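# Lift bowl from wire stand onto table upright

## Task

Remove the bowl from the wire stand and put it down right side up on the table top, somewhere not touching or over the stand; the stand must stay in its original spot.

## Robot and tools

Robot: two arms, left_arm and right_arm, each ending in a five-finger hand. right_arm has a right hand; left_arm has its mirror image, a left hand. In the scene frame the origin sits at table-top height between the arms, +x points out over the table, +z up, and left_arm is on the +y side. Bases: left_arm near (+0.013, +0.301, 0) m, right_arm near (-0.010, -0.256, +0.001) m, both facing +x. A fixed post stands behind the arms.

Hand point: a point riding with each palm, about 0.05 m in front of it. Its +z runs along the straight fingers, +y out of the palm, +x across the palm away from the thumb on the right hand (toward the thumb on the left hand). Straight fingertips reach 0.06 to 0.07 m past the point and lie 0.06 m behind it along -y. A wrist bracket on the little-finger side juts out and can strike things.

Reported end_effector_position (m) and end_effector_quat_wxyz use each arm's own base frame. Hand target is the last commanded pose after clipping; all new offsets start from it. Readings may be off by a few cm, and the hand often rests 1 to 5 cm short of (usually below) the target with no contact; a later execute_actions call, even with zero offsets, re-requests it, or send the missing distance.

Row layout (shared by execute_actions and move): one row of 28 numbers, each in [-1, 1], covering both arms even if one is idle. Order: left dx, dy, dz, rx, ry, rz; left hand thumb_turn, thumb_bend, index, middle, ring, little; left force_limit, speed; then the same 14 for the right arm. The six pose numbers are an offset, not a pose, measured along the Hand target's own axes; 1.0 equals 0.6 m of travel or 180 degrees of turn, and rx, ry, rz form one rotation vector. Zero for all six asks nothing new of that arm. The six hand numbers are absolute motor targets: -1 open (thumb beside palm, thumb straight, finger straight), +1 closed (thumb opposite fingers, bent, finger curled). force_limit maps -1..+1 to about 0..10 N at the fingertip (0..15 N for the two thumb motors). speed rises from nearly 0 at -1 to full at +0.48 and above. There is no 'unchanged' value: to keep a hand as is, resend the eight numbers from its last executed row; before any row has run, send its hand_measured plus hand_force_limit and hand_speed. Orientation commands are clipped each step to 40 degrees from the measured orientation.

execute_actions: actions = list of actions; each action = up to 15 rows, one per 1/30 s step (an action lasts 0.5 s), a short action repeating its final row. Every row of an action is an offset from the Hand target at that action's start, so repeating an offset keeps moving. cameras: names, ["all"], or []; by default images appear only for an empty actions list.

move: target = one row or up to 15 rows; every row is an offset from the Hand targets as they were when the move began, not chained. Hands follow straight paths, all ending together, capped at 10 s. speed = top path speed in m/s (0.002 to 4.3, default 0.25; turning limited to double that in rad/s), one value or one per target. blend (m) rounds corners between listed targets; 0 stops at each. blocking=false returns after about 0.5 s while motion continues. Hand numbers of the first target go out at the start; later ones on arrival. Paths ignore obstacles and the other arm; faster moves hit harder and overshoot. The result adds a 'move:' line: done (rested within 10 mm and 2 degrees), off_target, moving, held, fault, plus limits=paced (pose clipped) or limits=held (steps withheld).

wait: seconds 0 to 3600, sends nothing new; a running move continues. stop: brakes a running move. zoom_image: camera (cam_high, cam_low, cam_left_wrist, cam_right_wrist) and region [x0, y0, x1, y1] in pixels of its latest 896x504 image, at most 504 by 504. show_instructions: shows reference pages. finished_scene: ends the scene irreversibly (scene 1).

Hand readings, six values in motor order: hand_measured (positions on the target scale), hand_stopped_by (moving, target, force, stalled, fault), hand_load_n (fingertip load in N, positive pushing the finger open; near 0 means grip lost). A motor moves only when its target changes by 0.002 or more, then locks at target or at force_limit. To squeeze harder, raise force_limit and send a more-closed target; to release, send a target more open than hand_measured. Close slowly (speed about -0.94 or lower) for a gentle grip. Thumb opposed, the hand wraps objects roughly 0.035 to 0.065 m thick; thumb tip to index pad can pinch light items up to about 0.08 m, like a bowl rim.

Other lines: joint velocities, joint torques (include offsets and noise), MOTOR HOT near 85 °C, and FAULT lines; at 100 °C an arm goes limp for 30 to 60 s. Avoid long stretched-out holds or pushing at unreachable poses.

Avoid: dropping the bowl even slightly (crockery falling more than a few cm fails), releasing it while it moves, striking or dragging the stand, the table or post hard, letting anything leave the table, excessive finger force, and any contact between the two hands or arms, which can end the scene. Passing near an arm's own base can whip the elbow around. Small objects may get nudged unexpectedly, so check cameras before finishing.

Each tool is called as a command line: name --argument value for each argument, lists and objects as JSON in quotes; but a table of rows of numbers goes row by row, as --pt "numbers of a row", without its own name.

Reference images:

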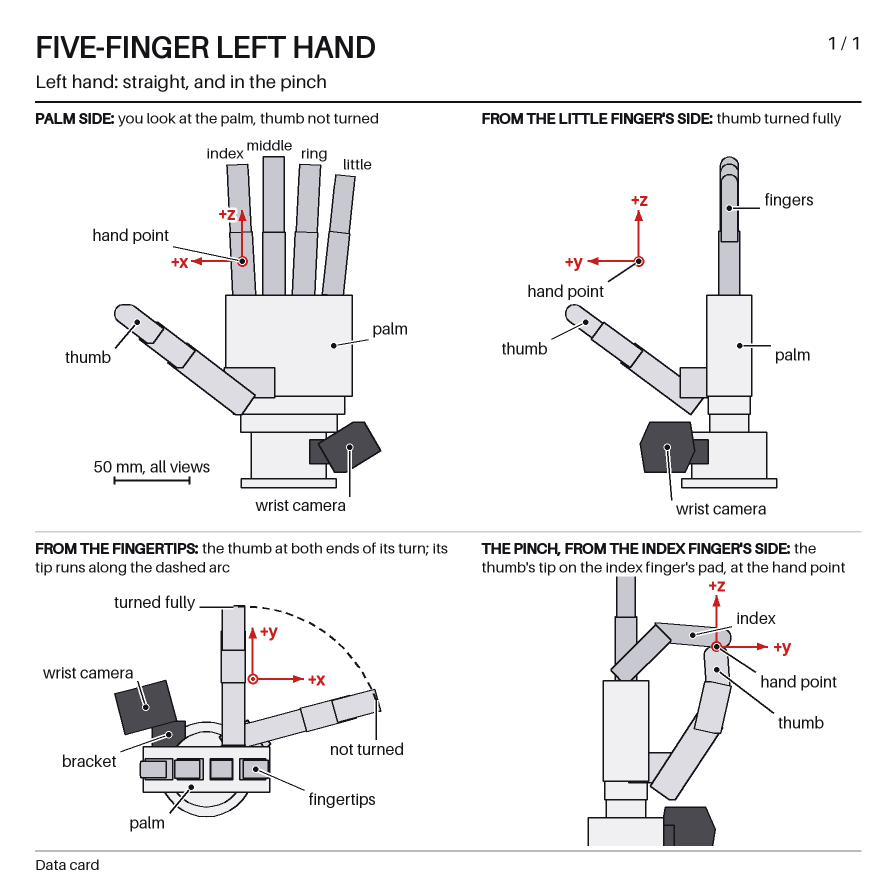

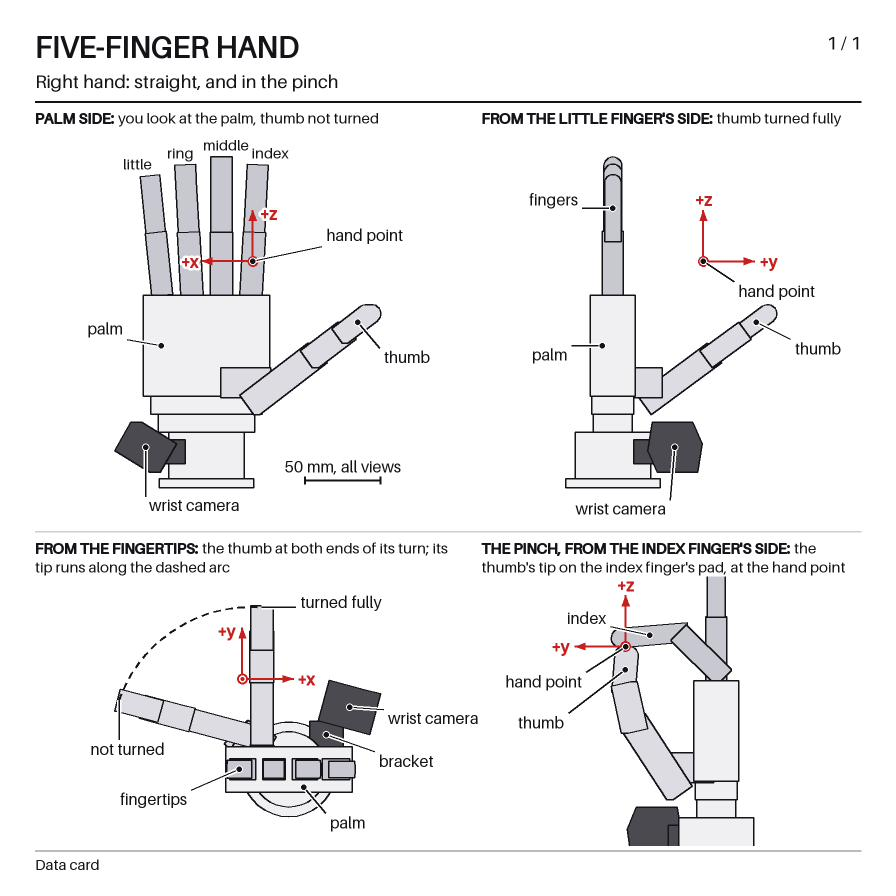

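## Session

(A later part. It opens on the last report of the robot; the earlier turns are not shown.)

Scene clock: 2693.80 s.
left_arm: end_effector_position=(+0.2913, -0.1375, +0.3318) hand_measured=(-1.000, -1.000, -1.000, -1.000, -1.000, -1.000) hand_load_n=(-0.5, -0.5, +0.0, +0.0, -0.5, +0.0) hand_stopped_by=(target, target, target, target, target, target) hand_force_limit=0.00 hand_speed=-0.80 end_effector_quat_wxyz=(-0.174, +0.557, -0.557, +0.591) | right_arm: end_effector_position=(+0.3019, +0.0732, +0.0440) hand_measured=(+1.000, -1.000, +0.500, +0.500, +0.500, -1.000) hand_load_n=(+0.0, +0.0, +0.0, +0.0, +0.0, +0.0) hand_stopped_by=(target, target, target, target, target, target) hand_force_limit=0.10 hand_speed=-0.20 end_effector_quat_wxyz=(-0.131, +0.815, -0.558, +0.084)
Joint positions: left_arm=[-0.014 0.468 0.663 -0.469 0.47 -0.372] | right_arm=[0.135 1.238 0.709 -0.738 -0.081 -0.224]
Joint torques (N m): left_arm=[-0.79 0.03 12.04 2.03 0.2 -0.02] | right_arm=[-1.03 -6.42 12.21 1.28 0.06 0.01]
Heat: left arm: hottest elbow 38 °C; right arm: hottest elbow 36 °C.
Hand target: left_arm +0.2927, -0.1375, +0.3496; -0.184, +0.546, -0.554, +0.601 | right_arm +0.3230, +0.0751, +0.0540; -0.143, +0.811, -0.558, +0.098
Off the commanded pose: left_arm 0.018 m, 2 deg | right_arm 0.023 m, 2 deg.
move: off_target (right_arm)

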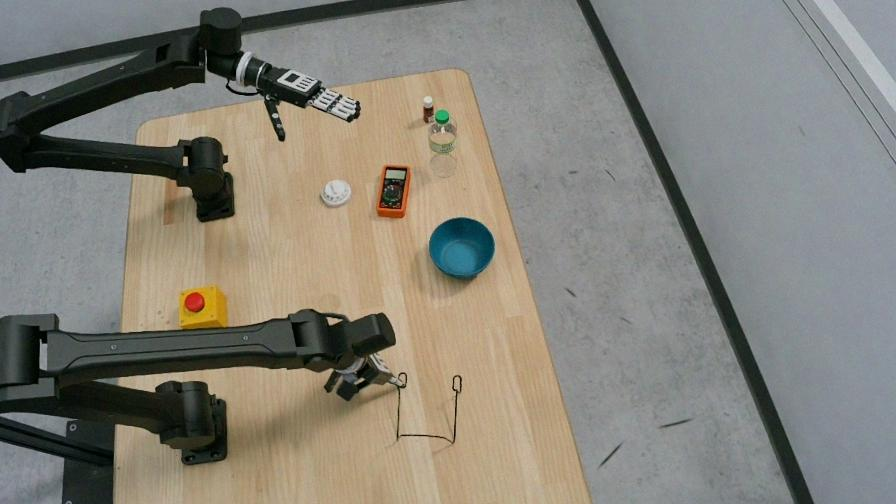

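execute_actions --actions '[]'

zoom_image --camera "cam_high" --region '[375, 360, 425, 400]'

zoom_image --camera "cam_low" --region '[320, 230, 410, 310]'

zoom_image --camera "cam_left_wrist" --region '[150, 180, 350, 380]'

Scene clock: 2708.60 s.
left_arm: end_effector_position=(+0.2913, -0.1375, +0.3318) hand_measured=(-1.000, -1.000, -1.000, -1.000, -1.000, -1.000) hand_load_n=(+0.0, +0.0, +0.0, +0.0, +0.0, +0.0) hand_stopped_by=(target, target, target, target, target, target) hand_force_limit=0.00 hand_speed=-0.80 end_effector_quat_wxyz=(-0.174, +0.557, -0.557, +0.591) | right_arm: end_effector_position=(+0.3019, +0.0732, +0.0438) hand_measured=(+1.000, -1.000, +0.500, +0.500, +0.500, -1.000) hand_load_n=(+0.0, +0.0, +0.0, +0.0, +0.0, +0.0) hand_stopped_by=(target, target, target, target, target, target) hand_force_limit=0.10 hand_speed=-0.20 end_effector_quat_wxyz=(-0.131, +0.815, -0.558, +0.084)
Joint positions: left_arm=[-0.014 0.468 0.663 -0.469 0.47 -0.372] | right_arm=[0.135 1.239 0.709 -0.738 -0.081 -0.224]
Joint velocities: within noise
Joint torques (N m): left_arm=[-0.79 -0.03 12.05 2.03 0.2 -0.02] | right_arm=[0.15 -7.36 12.11 1.13 0.11 0.02]
Heat: left arm: hottest elbow 38 °C; right arm: hottest elbow 38 °C.
Hand target: left_arm +0.2927, -0.1375, +0.3496; -0.184, +0.546, -0.554, +0.601 | right_arm +0.3230, +0.0751, +0.0540; -0.143, +0.811, -0.558, +0.098
Off the commanded pose: left_arm 0.018 m, 2 deg | right_arm 0.023 m, 2 deg.

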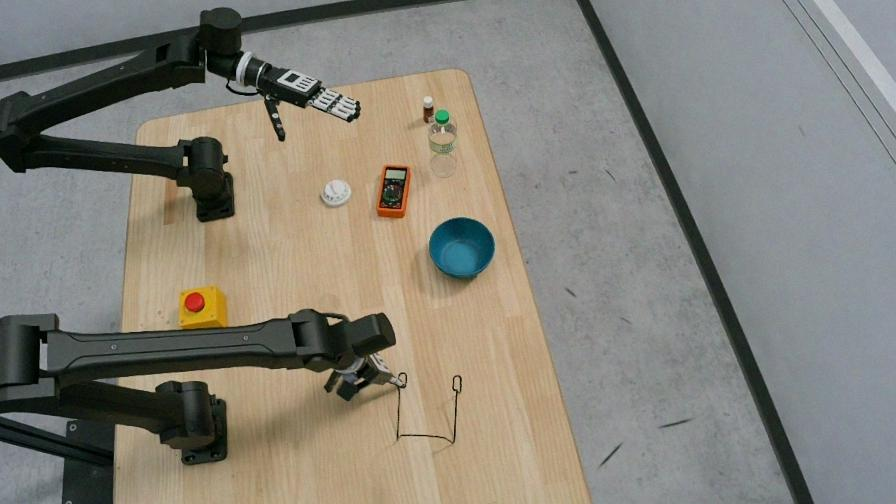

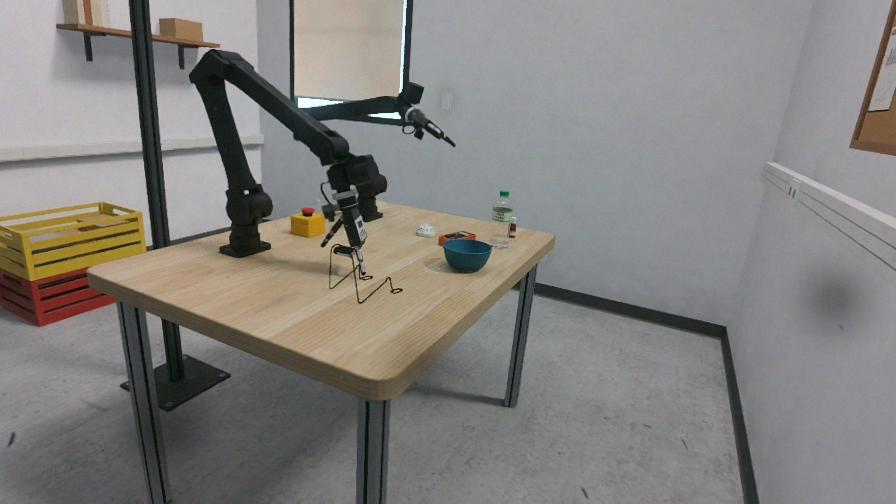

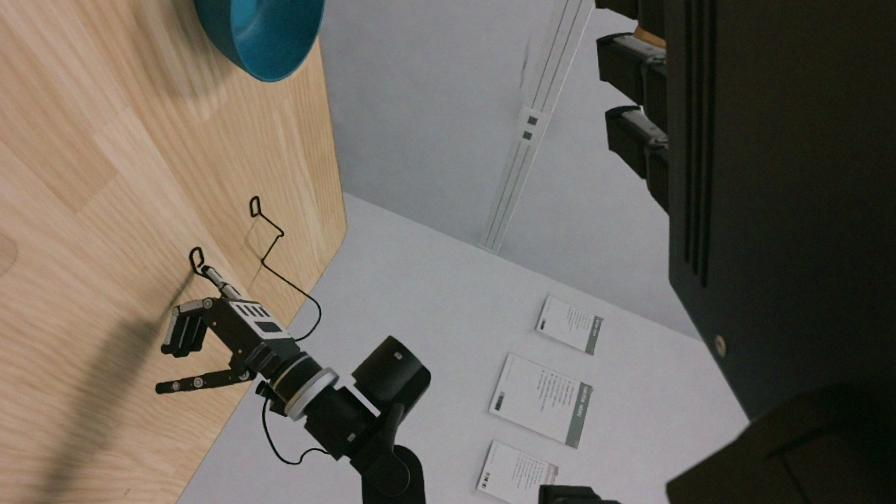

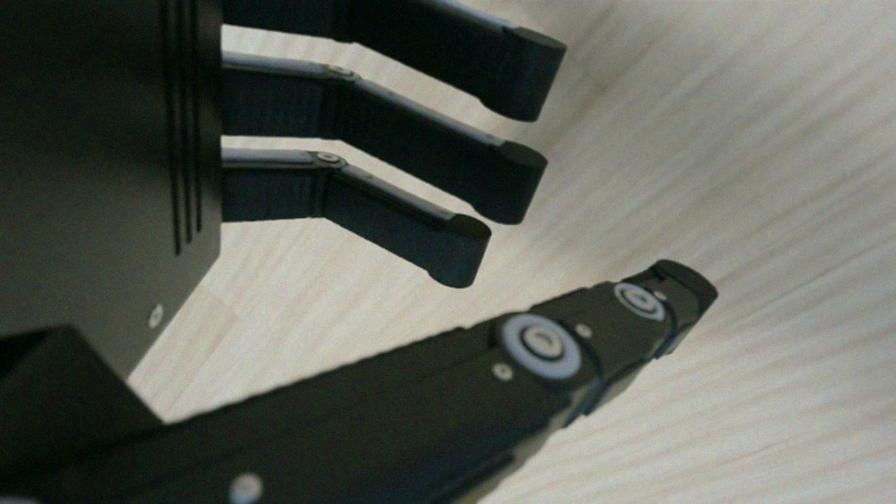

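Scaled by 10.080 from the camera's image (finer frame: 1280x720).

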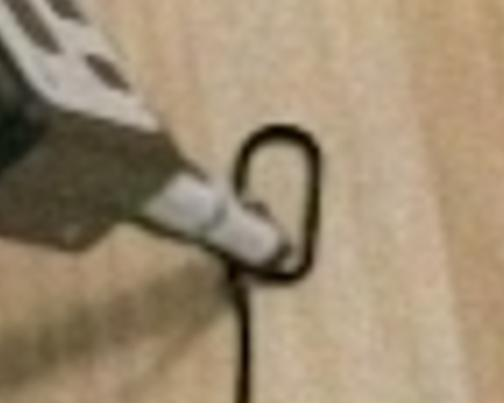

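Scaled by 5.600 from the camera's image (finer frame: 1280x720).

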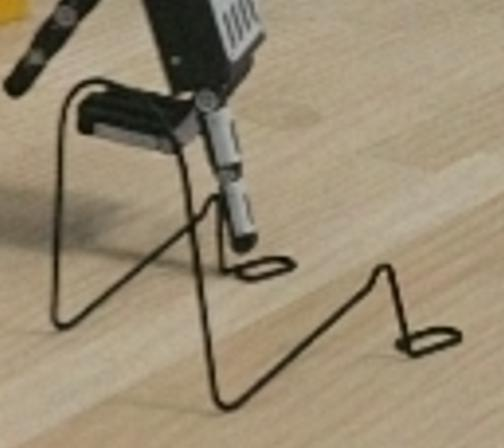

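Scaled by 2.520 from the camera's image (finer frame: 1280x720).

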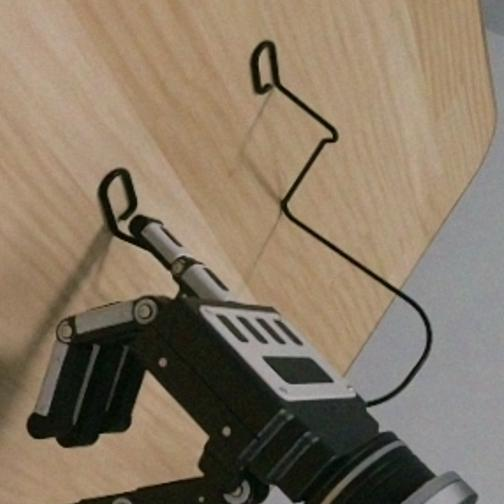

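move --pt "0 0 0 0 0 0 -1 -1 -1 -1 -1 -1 0 -0.8 -0.0215 0.0132 -0.0598 0 0 0 1 -1 0.5 0.5 0.5 -1 0.1 -0.2" --pt "0 0 0 0 0 0 -1 -1 -1 -1 -1 -1 0 -0.8 -0.0023 0.0537 -0.0745 0 0 0 1 -1 0.5 0.5 0.5 -1 0.1 -0.2" --speed 0.05 --cameras '["cam_high"]'

zoom_image --camera "cam_high" --region '[340, 340, 520, 460]'

zoom_image --camera "cam_high" --region '[385, 365, 475, 450]'

Scene clock: 2765.80 s.
left_arm: end_effector_position=(+0.2913, -0.1375, +0.3318) hand_measured=(-1.000, -1.000, -1.000, -1.000, -1.000, -1.000) hand_load_n=(+0.0, +0.0, -0.5, -0.5, +0.0, +0.0) hand_stopped_by=(target, target, target, target, target, target) hand_force_limit=0.00 hand_speed=-0.80 end_effector_quat_wxyz=(-0.174, +0.557, -0.557, +0.591) | right_arm: end_effector_position=(+0.2814, +0.0630, +0.0829) hand_measured=(+1.000, -1.000, +0.500, +0.500, +0.500, -1.000) hand_load_n=(+0.0, +0.0, +0.0, +0.0, +0.0, +0.0) hand_stopped_by=(target, target, target, target, target, target) hand_force_limit=0.10 hand_speed=-0.20 end_effector_quat_wxyz=(-0.143, +0.809, -0.562, +0.097)
Joint positions: left_arm=[-0.014 0.468 0.663 -0.469 0.47 -0.372] | right_arm=[0.107 1.087 0.707 -0.854 -0.088 -0.233]
Joint torques (N m): left_arm=[-0.73 -0.03 12.05 2.03 0.2 -0.02] | right_arm=[-1.08 -7.41 9.54 0.28 -0.02 -0.15]
Heat: left arm: hottest elbow 38 °C; right arm: hottest elbow 40 °C.
Hand target: left_arm +0.2927, -0.1375, +0.3496; -0.184, +0.546, -0.554, +0.601 | right_arm +0.2800, +0.0601, +0.0850; -0.143, +0.811, -0.558, +0.098
Off the commanded pose: left_arm 0.018 m, 2 deg | right_arm 0.004 m, 1 deg.
move: done

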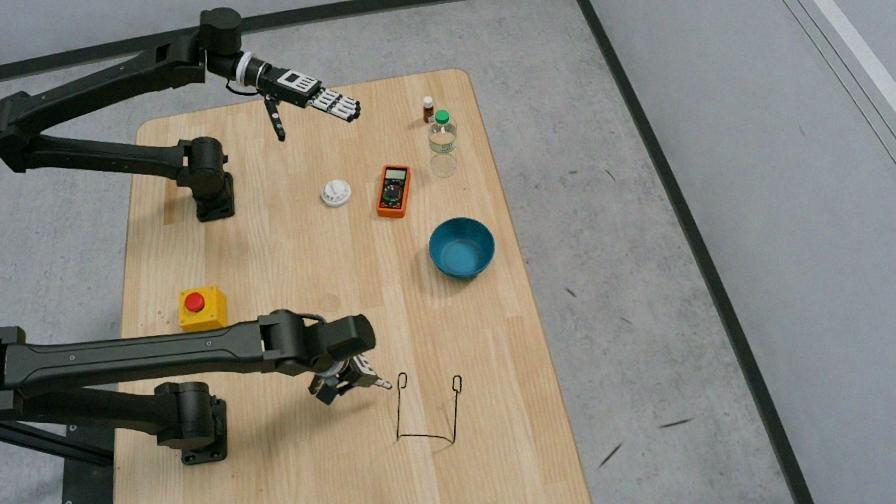

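Scaled by 2.800 from the camera's image (finer frame: 1280x720).

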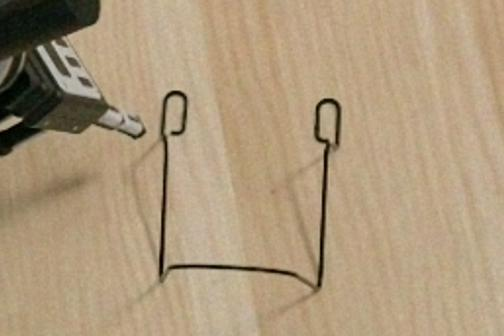

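Scaled by 5.600 from the camera's image (finer frame: 1280x720).

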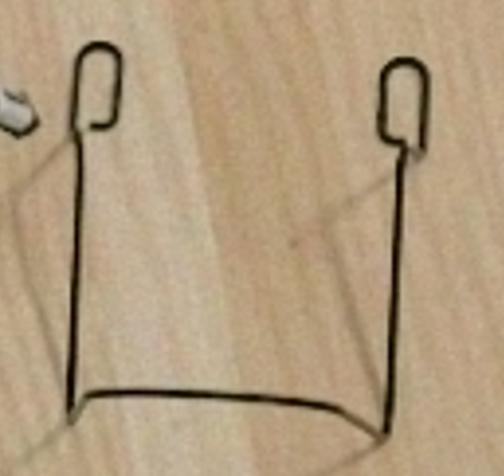

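move --pt "0 0 0 0 0 0 -1 -1 -1 -1 -1 -1 0 -0.8 0.004 0.0165 -0.006 0 0 0 1 -1 0.5 0.5 0.5 -1 0.1 -0.2" --pt "0 0 0 0 0 0 -1 -1 -1 -1 -1 -1 0 -0.8 0.004 0.0393 0.0567 0 0 0 1 -1 0.5 0.5 0.5 -1 0.1 -0.2" --speed 0.05 --cameras '["cam_high"]'

zoom_image --camera "cam_high" --region '[375, 365, 465, 450]'

Scene clock: 2809.47 s.
left_arm: end_effector_position=(+0.2913, -0.1375, +0.3318) hand_measured=(-1.000, -1.000, -1.000, -1.000, -1.000, -1.000) hand_load_n=(-0.5, +0.0, +0.0, +0.0, +0.0, +0.0) hand_stopped_by=(target, target, target, target, target, target) hand_force_limit=0.00 hand_speed=-0.80 end_effector_quat_wxyz=(-0.174, +0.557, -0.557, +0.591) | right_arm: end_effector_position=(+0.2685, +0.0565, +0.0475) hand_measured=(+1.000, -1.000, +0.500, +0.500, +0.500, -1.000) hand_load_n=(+0.0, +0.0, +0.0, +0.0, +0.0, +0.0) hand_stopped_by=(target, target, target, target, target, target) hand_force_limit=0.10 hand_speed=-0.20 end_effector_quat_wxyz=(-0.143, +0.809, -0.562, +0.097)
Joint positions: left_arm=[-0.014 0.468 0.663 -0.469 0.47 -0.372] | right_arm=[0.088 1.096 0.611 -0.75 -0.094 -0.252]
Joint torques (N m): left_arm=[-0.73 0.03 12.04 2.03 0.2 -0.02] | right_arm=[-1.2 -5.83 9.14 1.24 -0.05 -0.17]
Heat: left arm: hottest elbow 38 °C; right arm: hottest elbow 37 °C.
Hand target: left_arm +0.2927, -0.1375, +0.3496; -0.184, +0.546, -0.554, +0.601 | right_arm +0.2709, +0.0541, +0.0450; -0.143, +0.811, -0.558, +0.098
Off the commanded pose: left_arm 0.018 m, 2 deg | right_arm 0.004 m, 1 deg.
move: done

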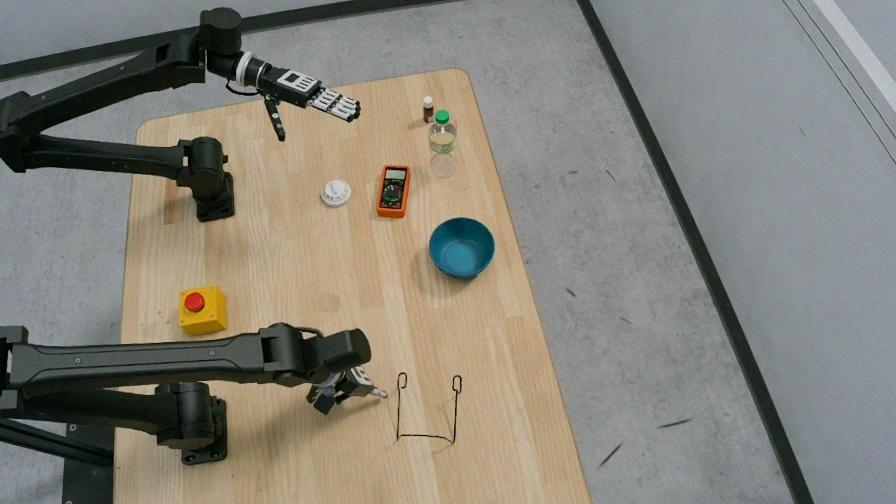

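Scaled by 5.600 from the camera's image (finer frame: 1280x720).

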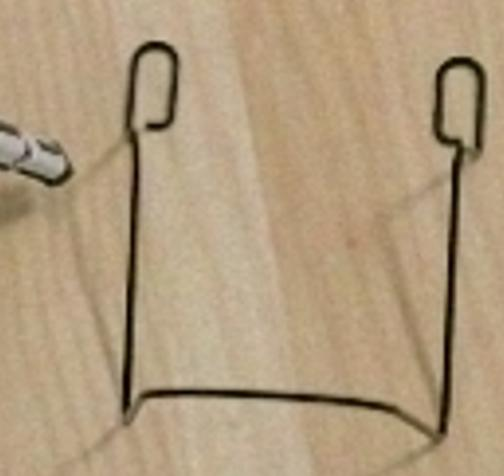

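move --target '[0,0,0,0,0,0,-1,-1,-1,-1,-1,-1,0,-0.8,0.0133,-0.0483,0.0017,0,0,0,1,-1,0.5,0.5,0.5,-1,0.1,-0.2]' --speed 0.03 --cameras '["cam_high"]'

zoom_image --camera "cam_high" --region '[375, 365, 465, 450]'

Scene clock: 2846.50 s.
left_arm: end_effector_position=(+0.2913, -0.1375, +0.3318) hand_measured=(-1.000, -1.000, -1.000, -1.000, -1.000, -1.000) hand_load_n=(+0.0, +0.0, +0.0, +0.0, -0.5, +0.0) hand_stopped_by=(target, target, target, target, target, target) hand_force_limit=0.00 hand_speed=-0.80 end_effector_quat_wxyz=(-0.174, +0.557, -0.557, +0.591) | right_arm: end_effector_position=(+0.2801, +0.0575, +0.0431) hand_measured=(+1.000, -1.000, +0.500, +0.500, +0.500, -1.000) hand_load_n=(+0.0, -0.5, +0.0, +0.0, +0.0, +0.0) hand_stopped_by=(target, target, target, target, target, target) hand_force_limit=0.10 hand_speed=-0.20 end_effector_quat_wxyz=(-0.133, +0.810, -0.564, +0.085)
Joint positions: left_arm=[-0.014 0.468 0.663 -0.469 0.47 -0.372] | right_arm=[0.088 1.167 0.65 -0.75 -0.094 -0.252]
Joint torques (N m): left_arm=[-0.79 0.03 12.04 2.03 0.2 -0.02] | right_arm=[-1.26 -5.89 12.15 0.85 -0.08 -0.19]
Heat: left arm: hottest elbow 39 °C; right arm: hottest elbow 35 °C.
Hand target: left_arm +0.2927, -0.1375, +0.3496; -0.184, +0.546, -0.554, +0.601 | right_arm +0.2995, +0.0565, +0.0539; -0.143, +0.811, -0.558, +0.098
Off the commanded pose: left_arm 0.018 m, 2 deg | right_arm 0.022 m, 2 deg.
move: off_target (right_arm)

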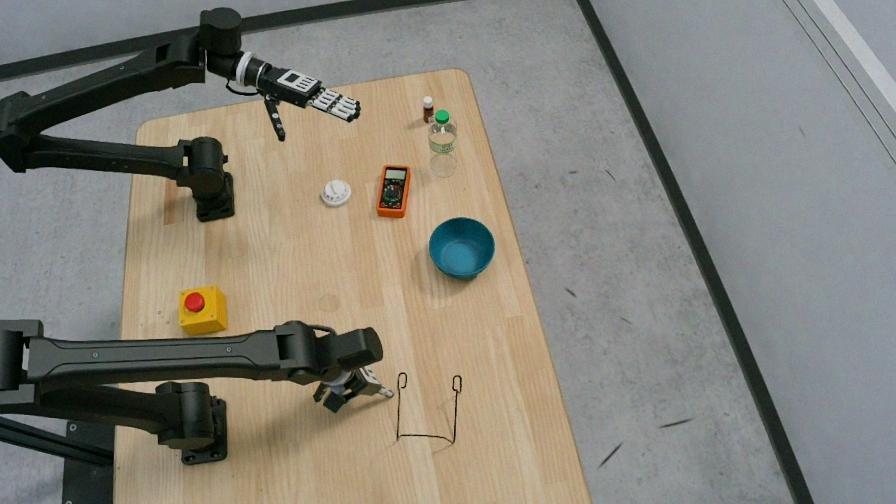

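Scaled by 5.600 from the camera's image (finer frame: 1280x720).

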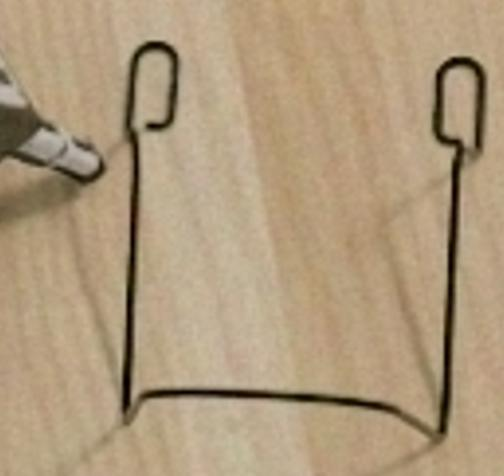

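move --target '[0,0,0,0,0,0,-1,-1,-1,-1,-1,-1,0,-0.8,0.005,-0.0321,0.01,0,0,0,1,-1,0.5,0.5,0.5,-1,0.1,-0.2]' --speed 0.03 --cameras '["cam_high"]'

zoom_image --camera "cam_high" --region '[375, 365, 465, 450]'

Scene clock: 2860.33 s.
left_arm: end_effector_position=(+0.2913, -0.1375, +0.3318) hand_measured=(-1.000, -1.000, -1.000, -1.000, -1.000, -1.000) hand_load_n=(+0.0, +0.0, +0.0, +0.0, +0.0, +0.0) hand_stopped_by=(target, target, target, target, target, target) hand_force_limit=0.00 hand_speed=-0.80 end_effector_quat_wxyz=(-0.174, +0.557, -0.557, +0.591) | right_arm: end_effector_position=(+0.2971, +0.0590, +0.0439) hand_measured=(+1.000, -1.000, +0.500, +0.500, +0.500, -1.000) hand_load_n=(+0.0, -0.5, +0.0, +0.0, +0.0, -0.5) hand_stopped_by=(target, target, target, target, target, target) hand_force_limit=0.10 hand_speed=-0.20 end_effector_quat_wxyz=(-0.131, +0.811, -0.565, +0.082)
Joint positions: left_arm=[-0.014 0.468 0.663 -0.469 0.47 -0.372] | right_arm=[0.088 1.223 0.696 -0.749 -0.094 -0.252]
Joint torques (N m): left_arm=[-0.79 -0.03 12.05 2.03 0.2 -0.02] | right_arm=[0.21 -6.36 12.4 1.2 -0.01 -0.09]
Heat: left arm: hottest elbow 39 °C; right arm: hottest elbow 35 °C.
Hand target: left_arm +0.2927, -0.1375, +0.3496; -0.184, +0.546, -0.554, +0.601 | right_arm +0.3193, +0.0609, +0.0548; -0.143, +0.811, -0.558, +0.098
Off the commanded pose: left_arm 0.018 m, 2 deg | right_arm 0.025 m, 3 deg.
move: off_target (right_arm)

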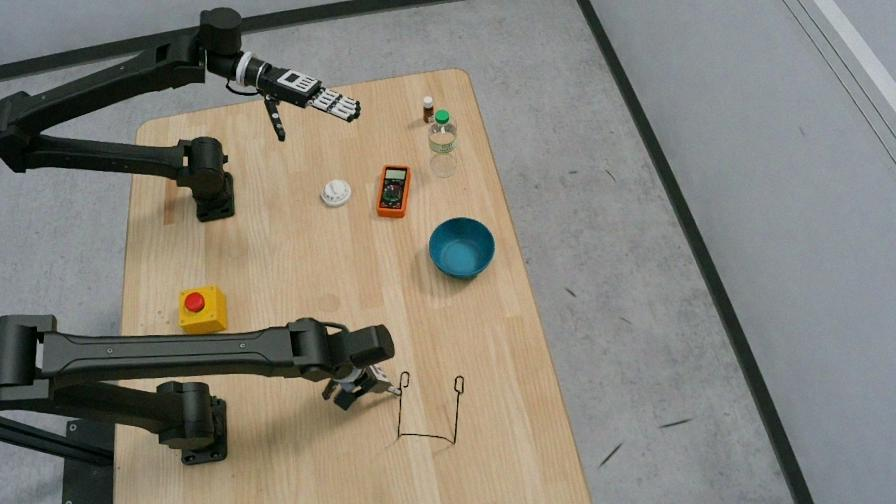

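Scaled by 5.600 from the camera's image (finer frame: 1280x720).

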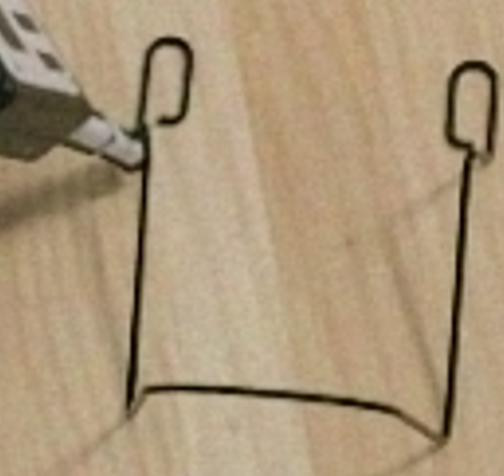

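move --target '[0,0,0,0,0,0,-1,-1,-1,-1,-1,-1,0,-0.8,-0.0006,-0.0168,0.0062,0,0,0,1,-1,0.5,0.5,0.5,-1,0.1,-0.2]' --speed 0.03 --cameras '["cam_high"]'

zoom_image --camera "cam_high" --region '[375, 365, 465, 450]'

Scene clock: 2872.40 s.
left_arm: end_effector_position=(+0.2913, -0.1375, +0.3318) hand_measured=(-1.000, -1.000, -1.000, -1.000, -1.000, -1.000) hand_load_n=(+0.0, +0.0, +0.0, -0.5, +0.0, +0.0) hand_stopped_by=(target, target, target, target, target, target) hand_force_limit=0.00 hand_speed=-0.80 end_effector_quat_wxyz=(-0.174, +0.557, -0.557, +0.591) | right_arm: end_effector_position=(+0.3079, +0.0609, +0.0444) hand_measured=(+1.000, -1.000, +0.500, +0.500, +0.500, -1.000) hand_load_n=(+0.0, -0.5, +0.0, +0.0, +0.0, -0.5) hand_stopped_by=(target, target, target, target, target, target) hand_force_limit=0.10 hand_speed=-0.20 end_effector_quat_wxyz=(-0.131, +0.812, -0.563, +0.083)
Joint positions: left_arm=[-0.014 0.468 0.663 -0.469 0.47 -0.372] | right_arm=[0.092 1.252 0.722 -0.742 -0.094 -0.252]
Joint torques (N m): left_arm=[-0.73 -0.03 12.05 2.04 0.21 -0.02] | right_arm=[0.44 -7.41 12.36 1.11 0.16 -0.01]
Heat: left arm: hottest elbow 39 °C; right arm: hottest elbow 37 °C.
Hand target: left_arm +0.2927, -0.1375, +0.3496; -0.184, +0.546, -0.554, +0.601 | right_arm +0.3294, +0.0651, +0.0548; -0.143, +0.811, -0.558, +0.098
Off the commanded pose: left_arm 0.018 m, 2 deg | right_arm 0.024 m, 2 deg.
move: off_target (right_arm)

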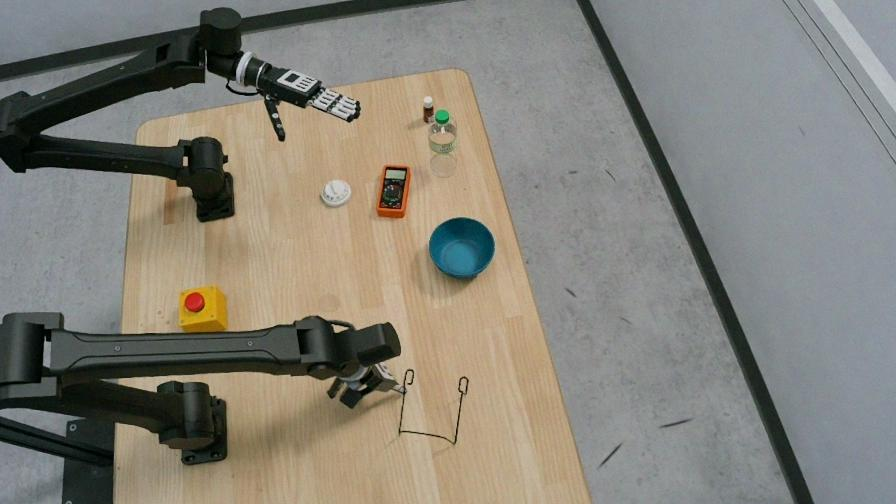

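Scaled by 5.600 from the camera's image (finer frame: 1280x720).

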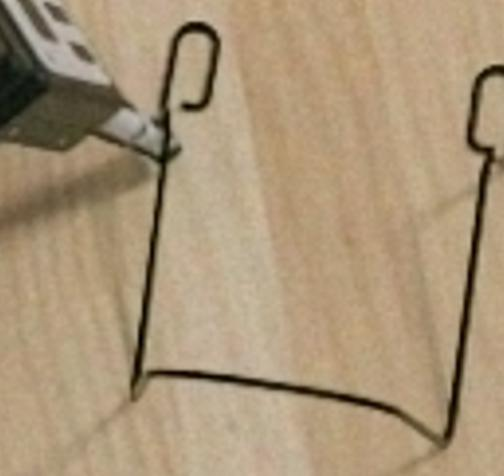

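move --target '[0,0,0,0,0,0,-1,-1,-1,-1,-1,-1,0,-0.8,-0.0166,-0.0122,0.0044,0,0,0,1,-1,0.5,0.5,0.5,-1,0.1,-0.2]' --speed 0.03 --cameras '["cam_high"]'

zoom_image --camera "cam_high" --region '[375, 365, 475, 455]'

Scene clock: 2909.87 s.
left_arm: end_effector_position=(+0.2913, -0.1375, +0.3318) hand_measured=(-1.000, -1.000, -1.000, -1.000, -1.000, -1.000) hand_load_n=(+0.0, +0.0, +0.0, +0.0, +0.0, +0.0) hand_stopped_by=(target, target, target, target, target, target) hand_force_limit=0.00 hand_speed=-0.80 end_effector_quat_wxyz=(-0.174, +0.557, -0.557, +0.591) | right_arm: end_effector_position=(+0.3116, +0.0712, +0.0444) hand_measured=(+1.000, -1.000, +0.500, +0.500, +0.500, -1.000) hand_load_n=(+0.0, +0.0, +0.0, +0.0, +0.0, -0.5) hand_stopped_by=(target, target, target, target, target, target) hand_force_limit=0.10 hand_speed=-0.20 end_effector_quat_wxyz=(-0.130, +0.816, -0.556, +0.084)
Joint positions: left_arm=[-0.014 0.468 0.663 -0.469 0.47 -0.372] | right_arm=[0.126 1.265 0.733 -0.737 -0.083 -0.236]
Joint torques (N m): left_arm=[-0.73 -0.03 12.05 2.02 0.2 -0.02] | right_arm=[0.62 -6.77 12.27 1.1 0.11 0.17]
Heat: left arm: hottest elbow 39 °C; right arm: hottest elbow 37 °C.
Hand target: left_arm +0.2927, -0.1375, +0.3496; -0.184, +0.546, -0.554, +0.601 | right_arm +0.3330, +0.0772, +0.0548; -0.143, +0.812, -0.558, +0.098
Off the commanded pose: left_arm 0.018 m, 2 deg | right_arm 0.025 m, 2 deg.
move: off_target (right_arm)

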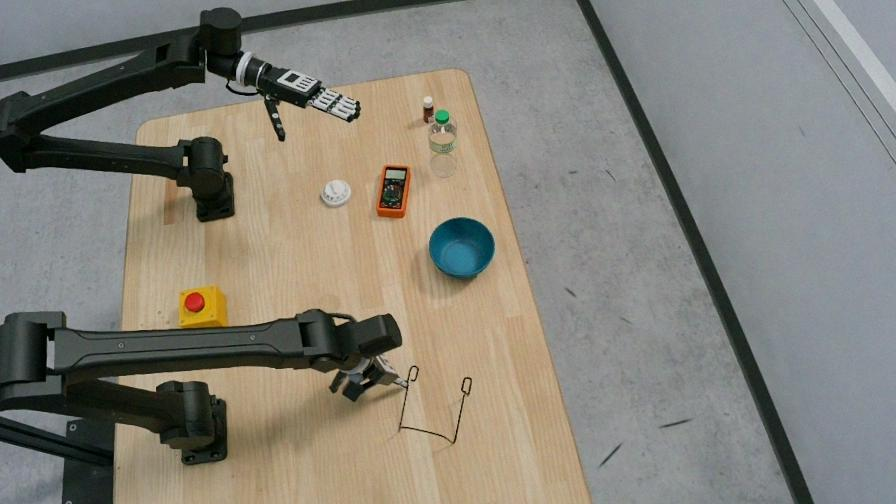

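Scaled by 5.040 from the camera's image (finer frame: 1280x720).

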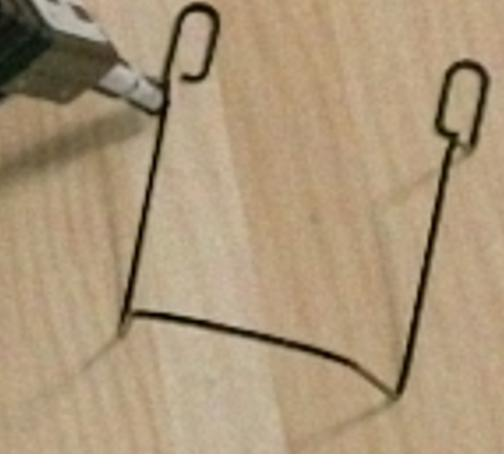

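move --pt "0 0 0 0 0 0 -1 -1 -1 -1 -1 -1 0 -0.8 -0.0212 0.073 -0.016 0 0 0 1 -1 0.5 0.5 0.5 -1 0.1 -0.2" --pt "0 0 0 0 0 0 -1 -1 -1 -1 -1 -1 0 -0.8 -0.0391 0.0661 -0.1714 0 0 0 1 -1 0.5 0.5 0.5 -1 0.1 -0.2" --speed '[0.04,0.1]' --cameras '["cam_high","cam_low"]'

zoom_image --camera "cam_high" --region '[375, 365, 475, 455]'

zoom_image --camera "cam_low" --region '[290, 200, 500, 320]'

Scene clock: 2936.70 s.
left_arm: end_effector_position=(+0.2913, -0.1375, +0.3318) hand_measured=(-1.000, -1.000, -1.000, -1.000, -1.000, -1.000) hand_load_n=(-0.5, +0.0, +0.0, +0.0, +0.0, +0.0) hand_stopped_by=(target, target, target, target, target, target) hand_force_limit=0.00 hand_speed=-0.80 end_effector_quat_wxyz=(-0.174, +0.557, -0.557, +0.591) | right_arm: end_effector_position=(+0.2438, +0.0685, +0.1193) hand_measured=(+1.000, -1.000, +0.500, +0.500, +0.500, -1.000) hand_load_n=(+0.0, +0.0, +0.0, +0.0, +0.0, +0.0) hand_stopped_by=(target, target, target, target, target, target) hand_force_limit=0.10 hand_speed=-0.20 end_effector_quat_wxyz=(-0.129, +0.817, -0.556, +0.083)
Joint positions: left_arm=[-0.014 0.468 0.663 -0.469 0.47 -0.372] | right_arm=[0.149 0.969 0.736 -1.038 -0.076 -0.214]
Joint torques (N m): left_arm=[-0.73 -0.03 12.04 2.03 0.21 -0.02] | right_arm=[-0.03 -5.01 13.56 0.34 0.12 0.17]
Heat: left arm: hottest elbow 39 °C; right arm: hottest elbow 37 °C.
Hand target: left_arm +0.2927, -0.1375, +0.3496; -0.184, +0.546, -0.554, +0.601 | right_arm +0.2571, +0.0731, +0.1379; -0.143, +0.811, -0.558, +0.098
Off the commanded pose: left_arm 0.018 m, 2 deg | right_arm 0.023 m, 2 deg.
move: off_target (right_arm)

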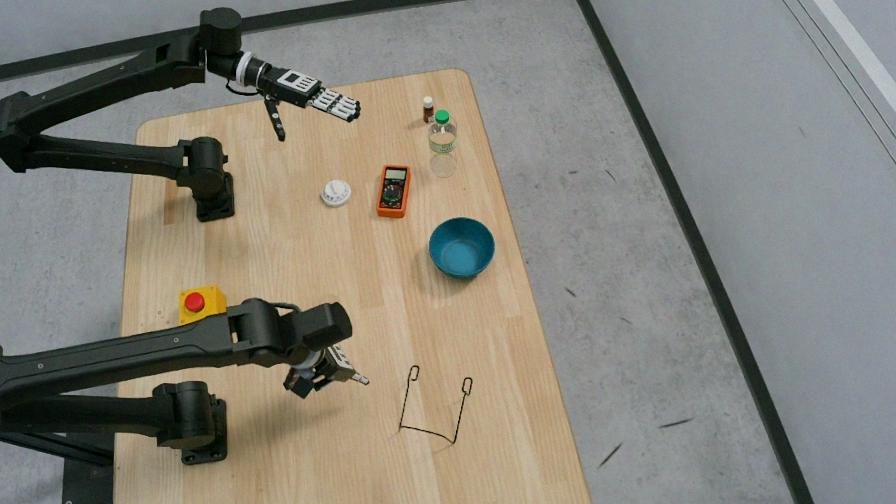

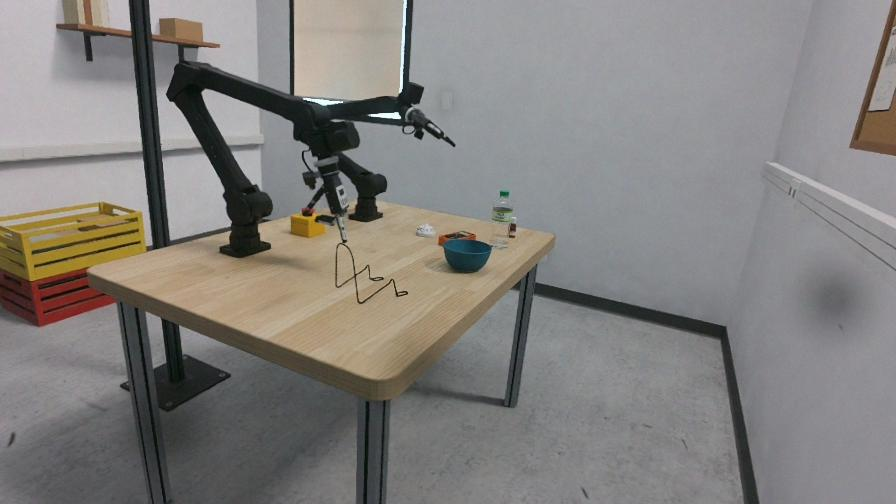

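Scaled by 5.040 from the camera's image (finer frame: 1280x720).

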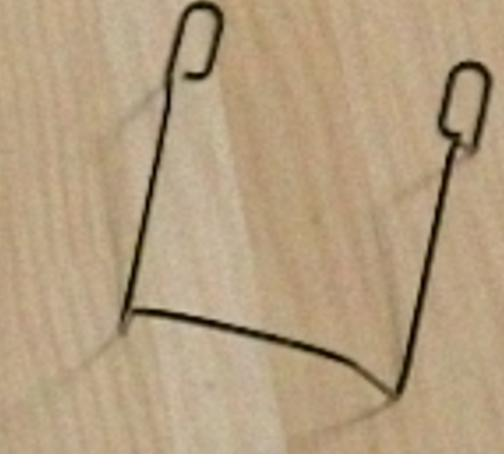

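Scaled by 2.400 from the camera's image (finer frame: 1280x720).

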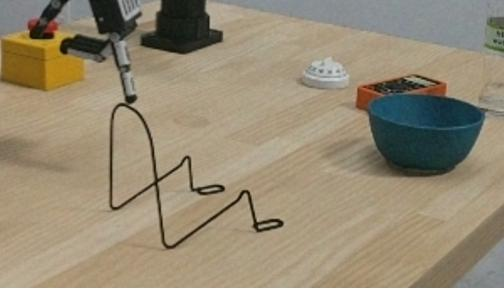

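finished_scene

The scene is finished: the task was done.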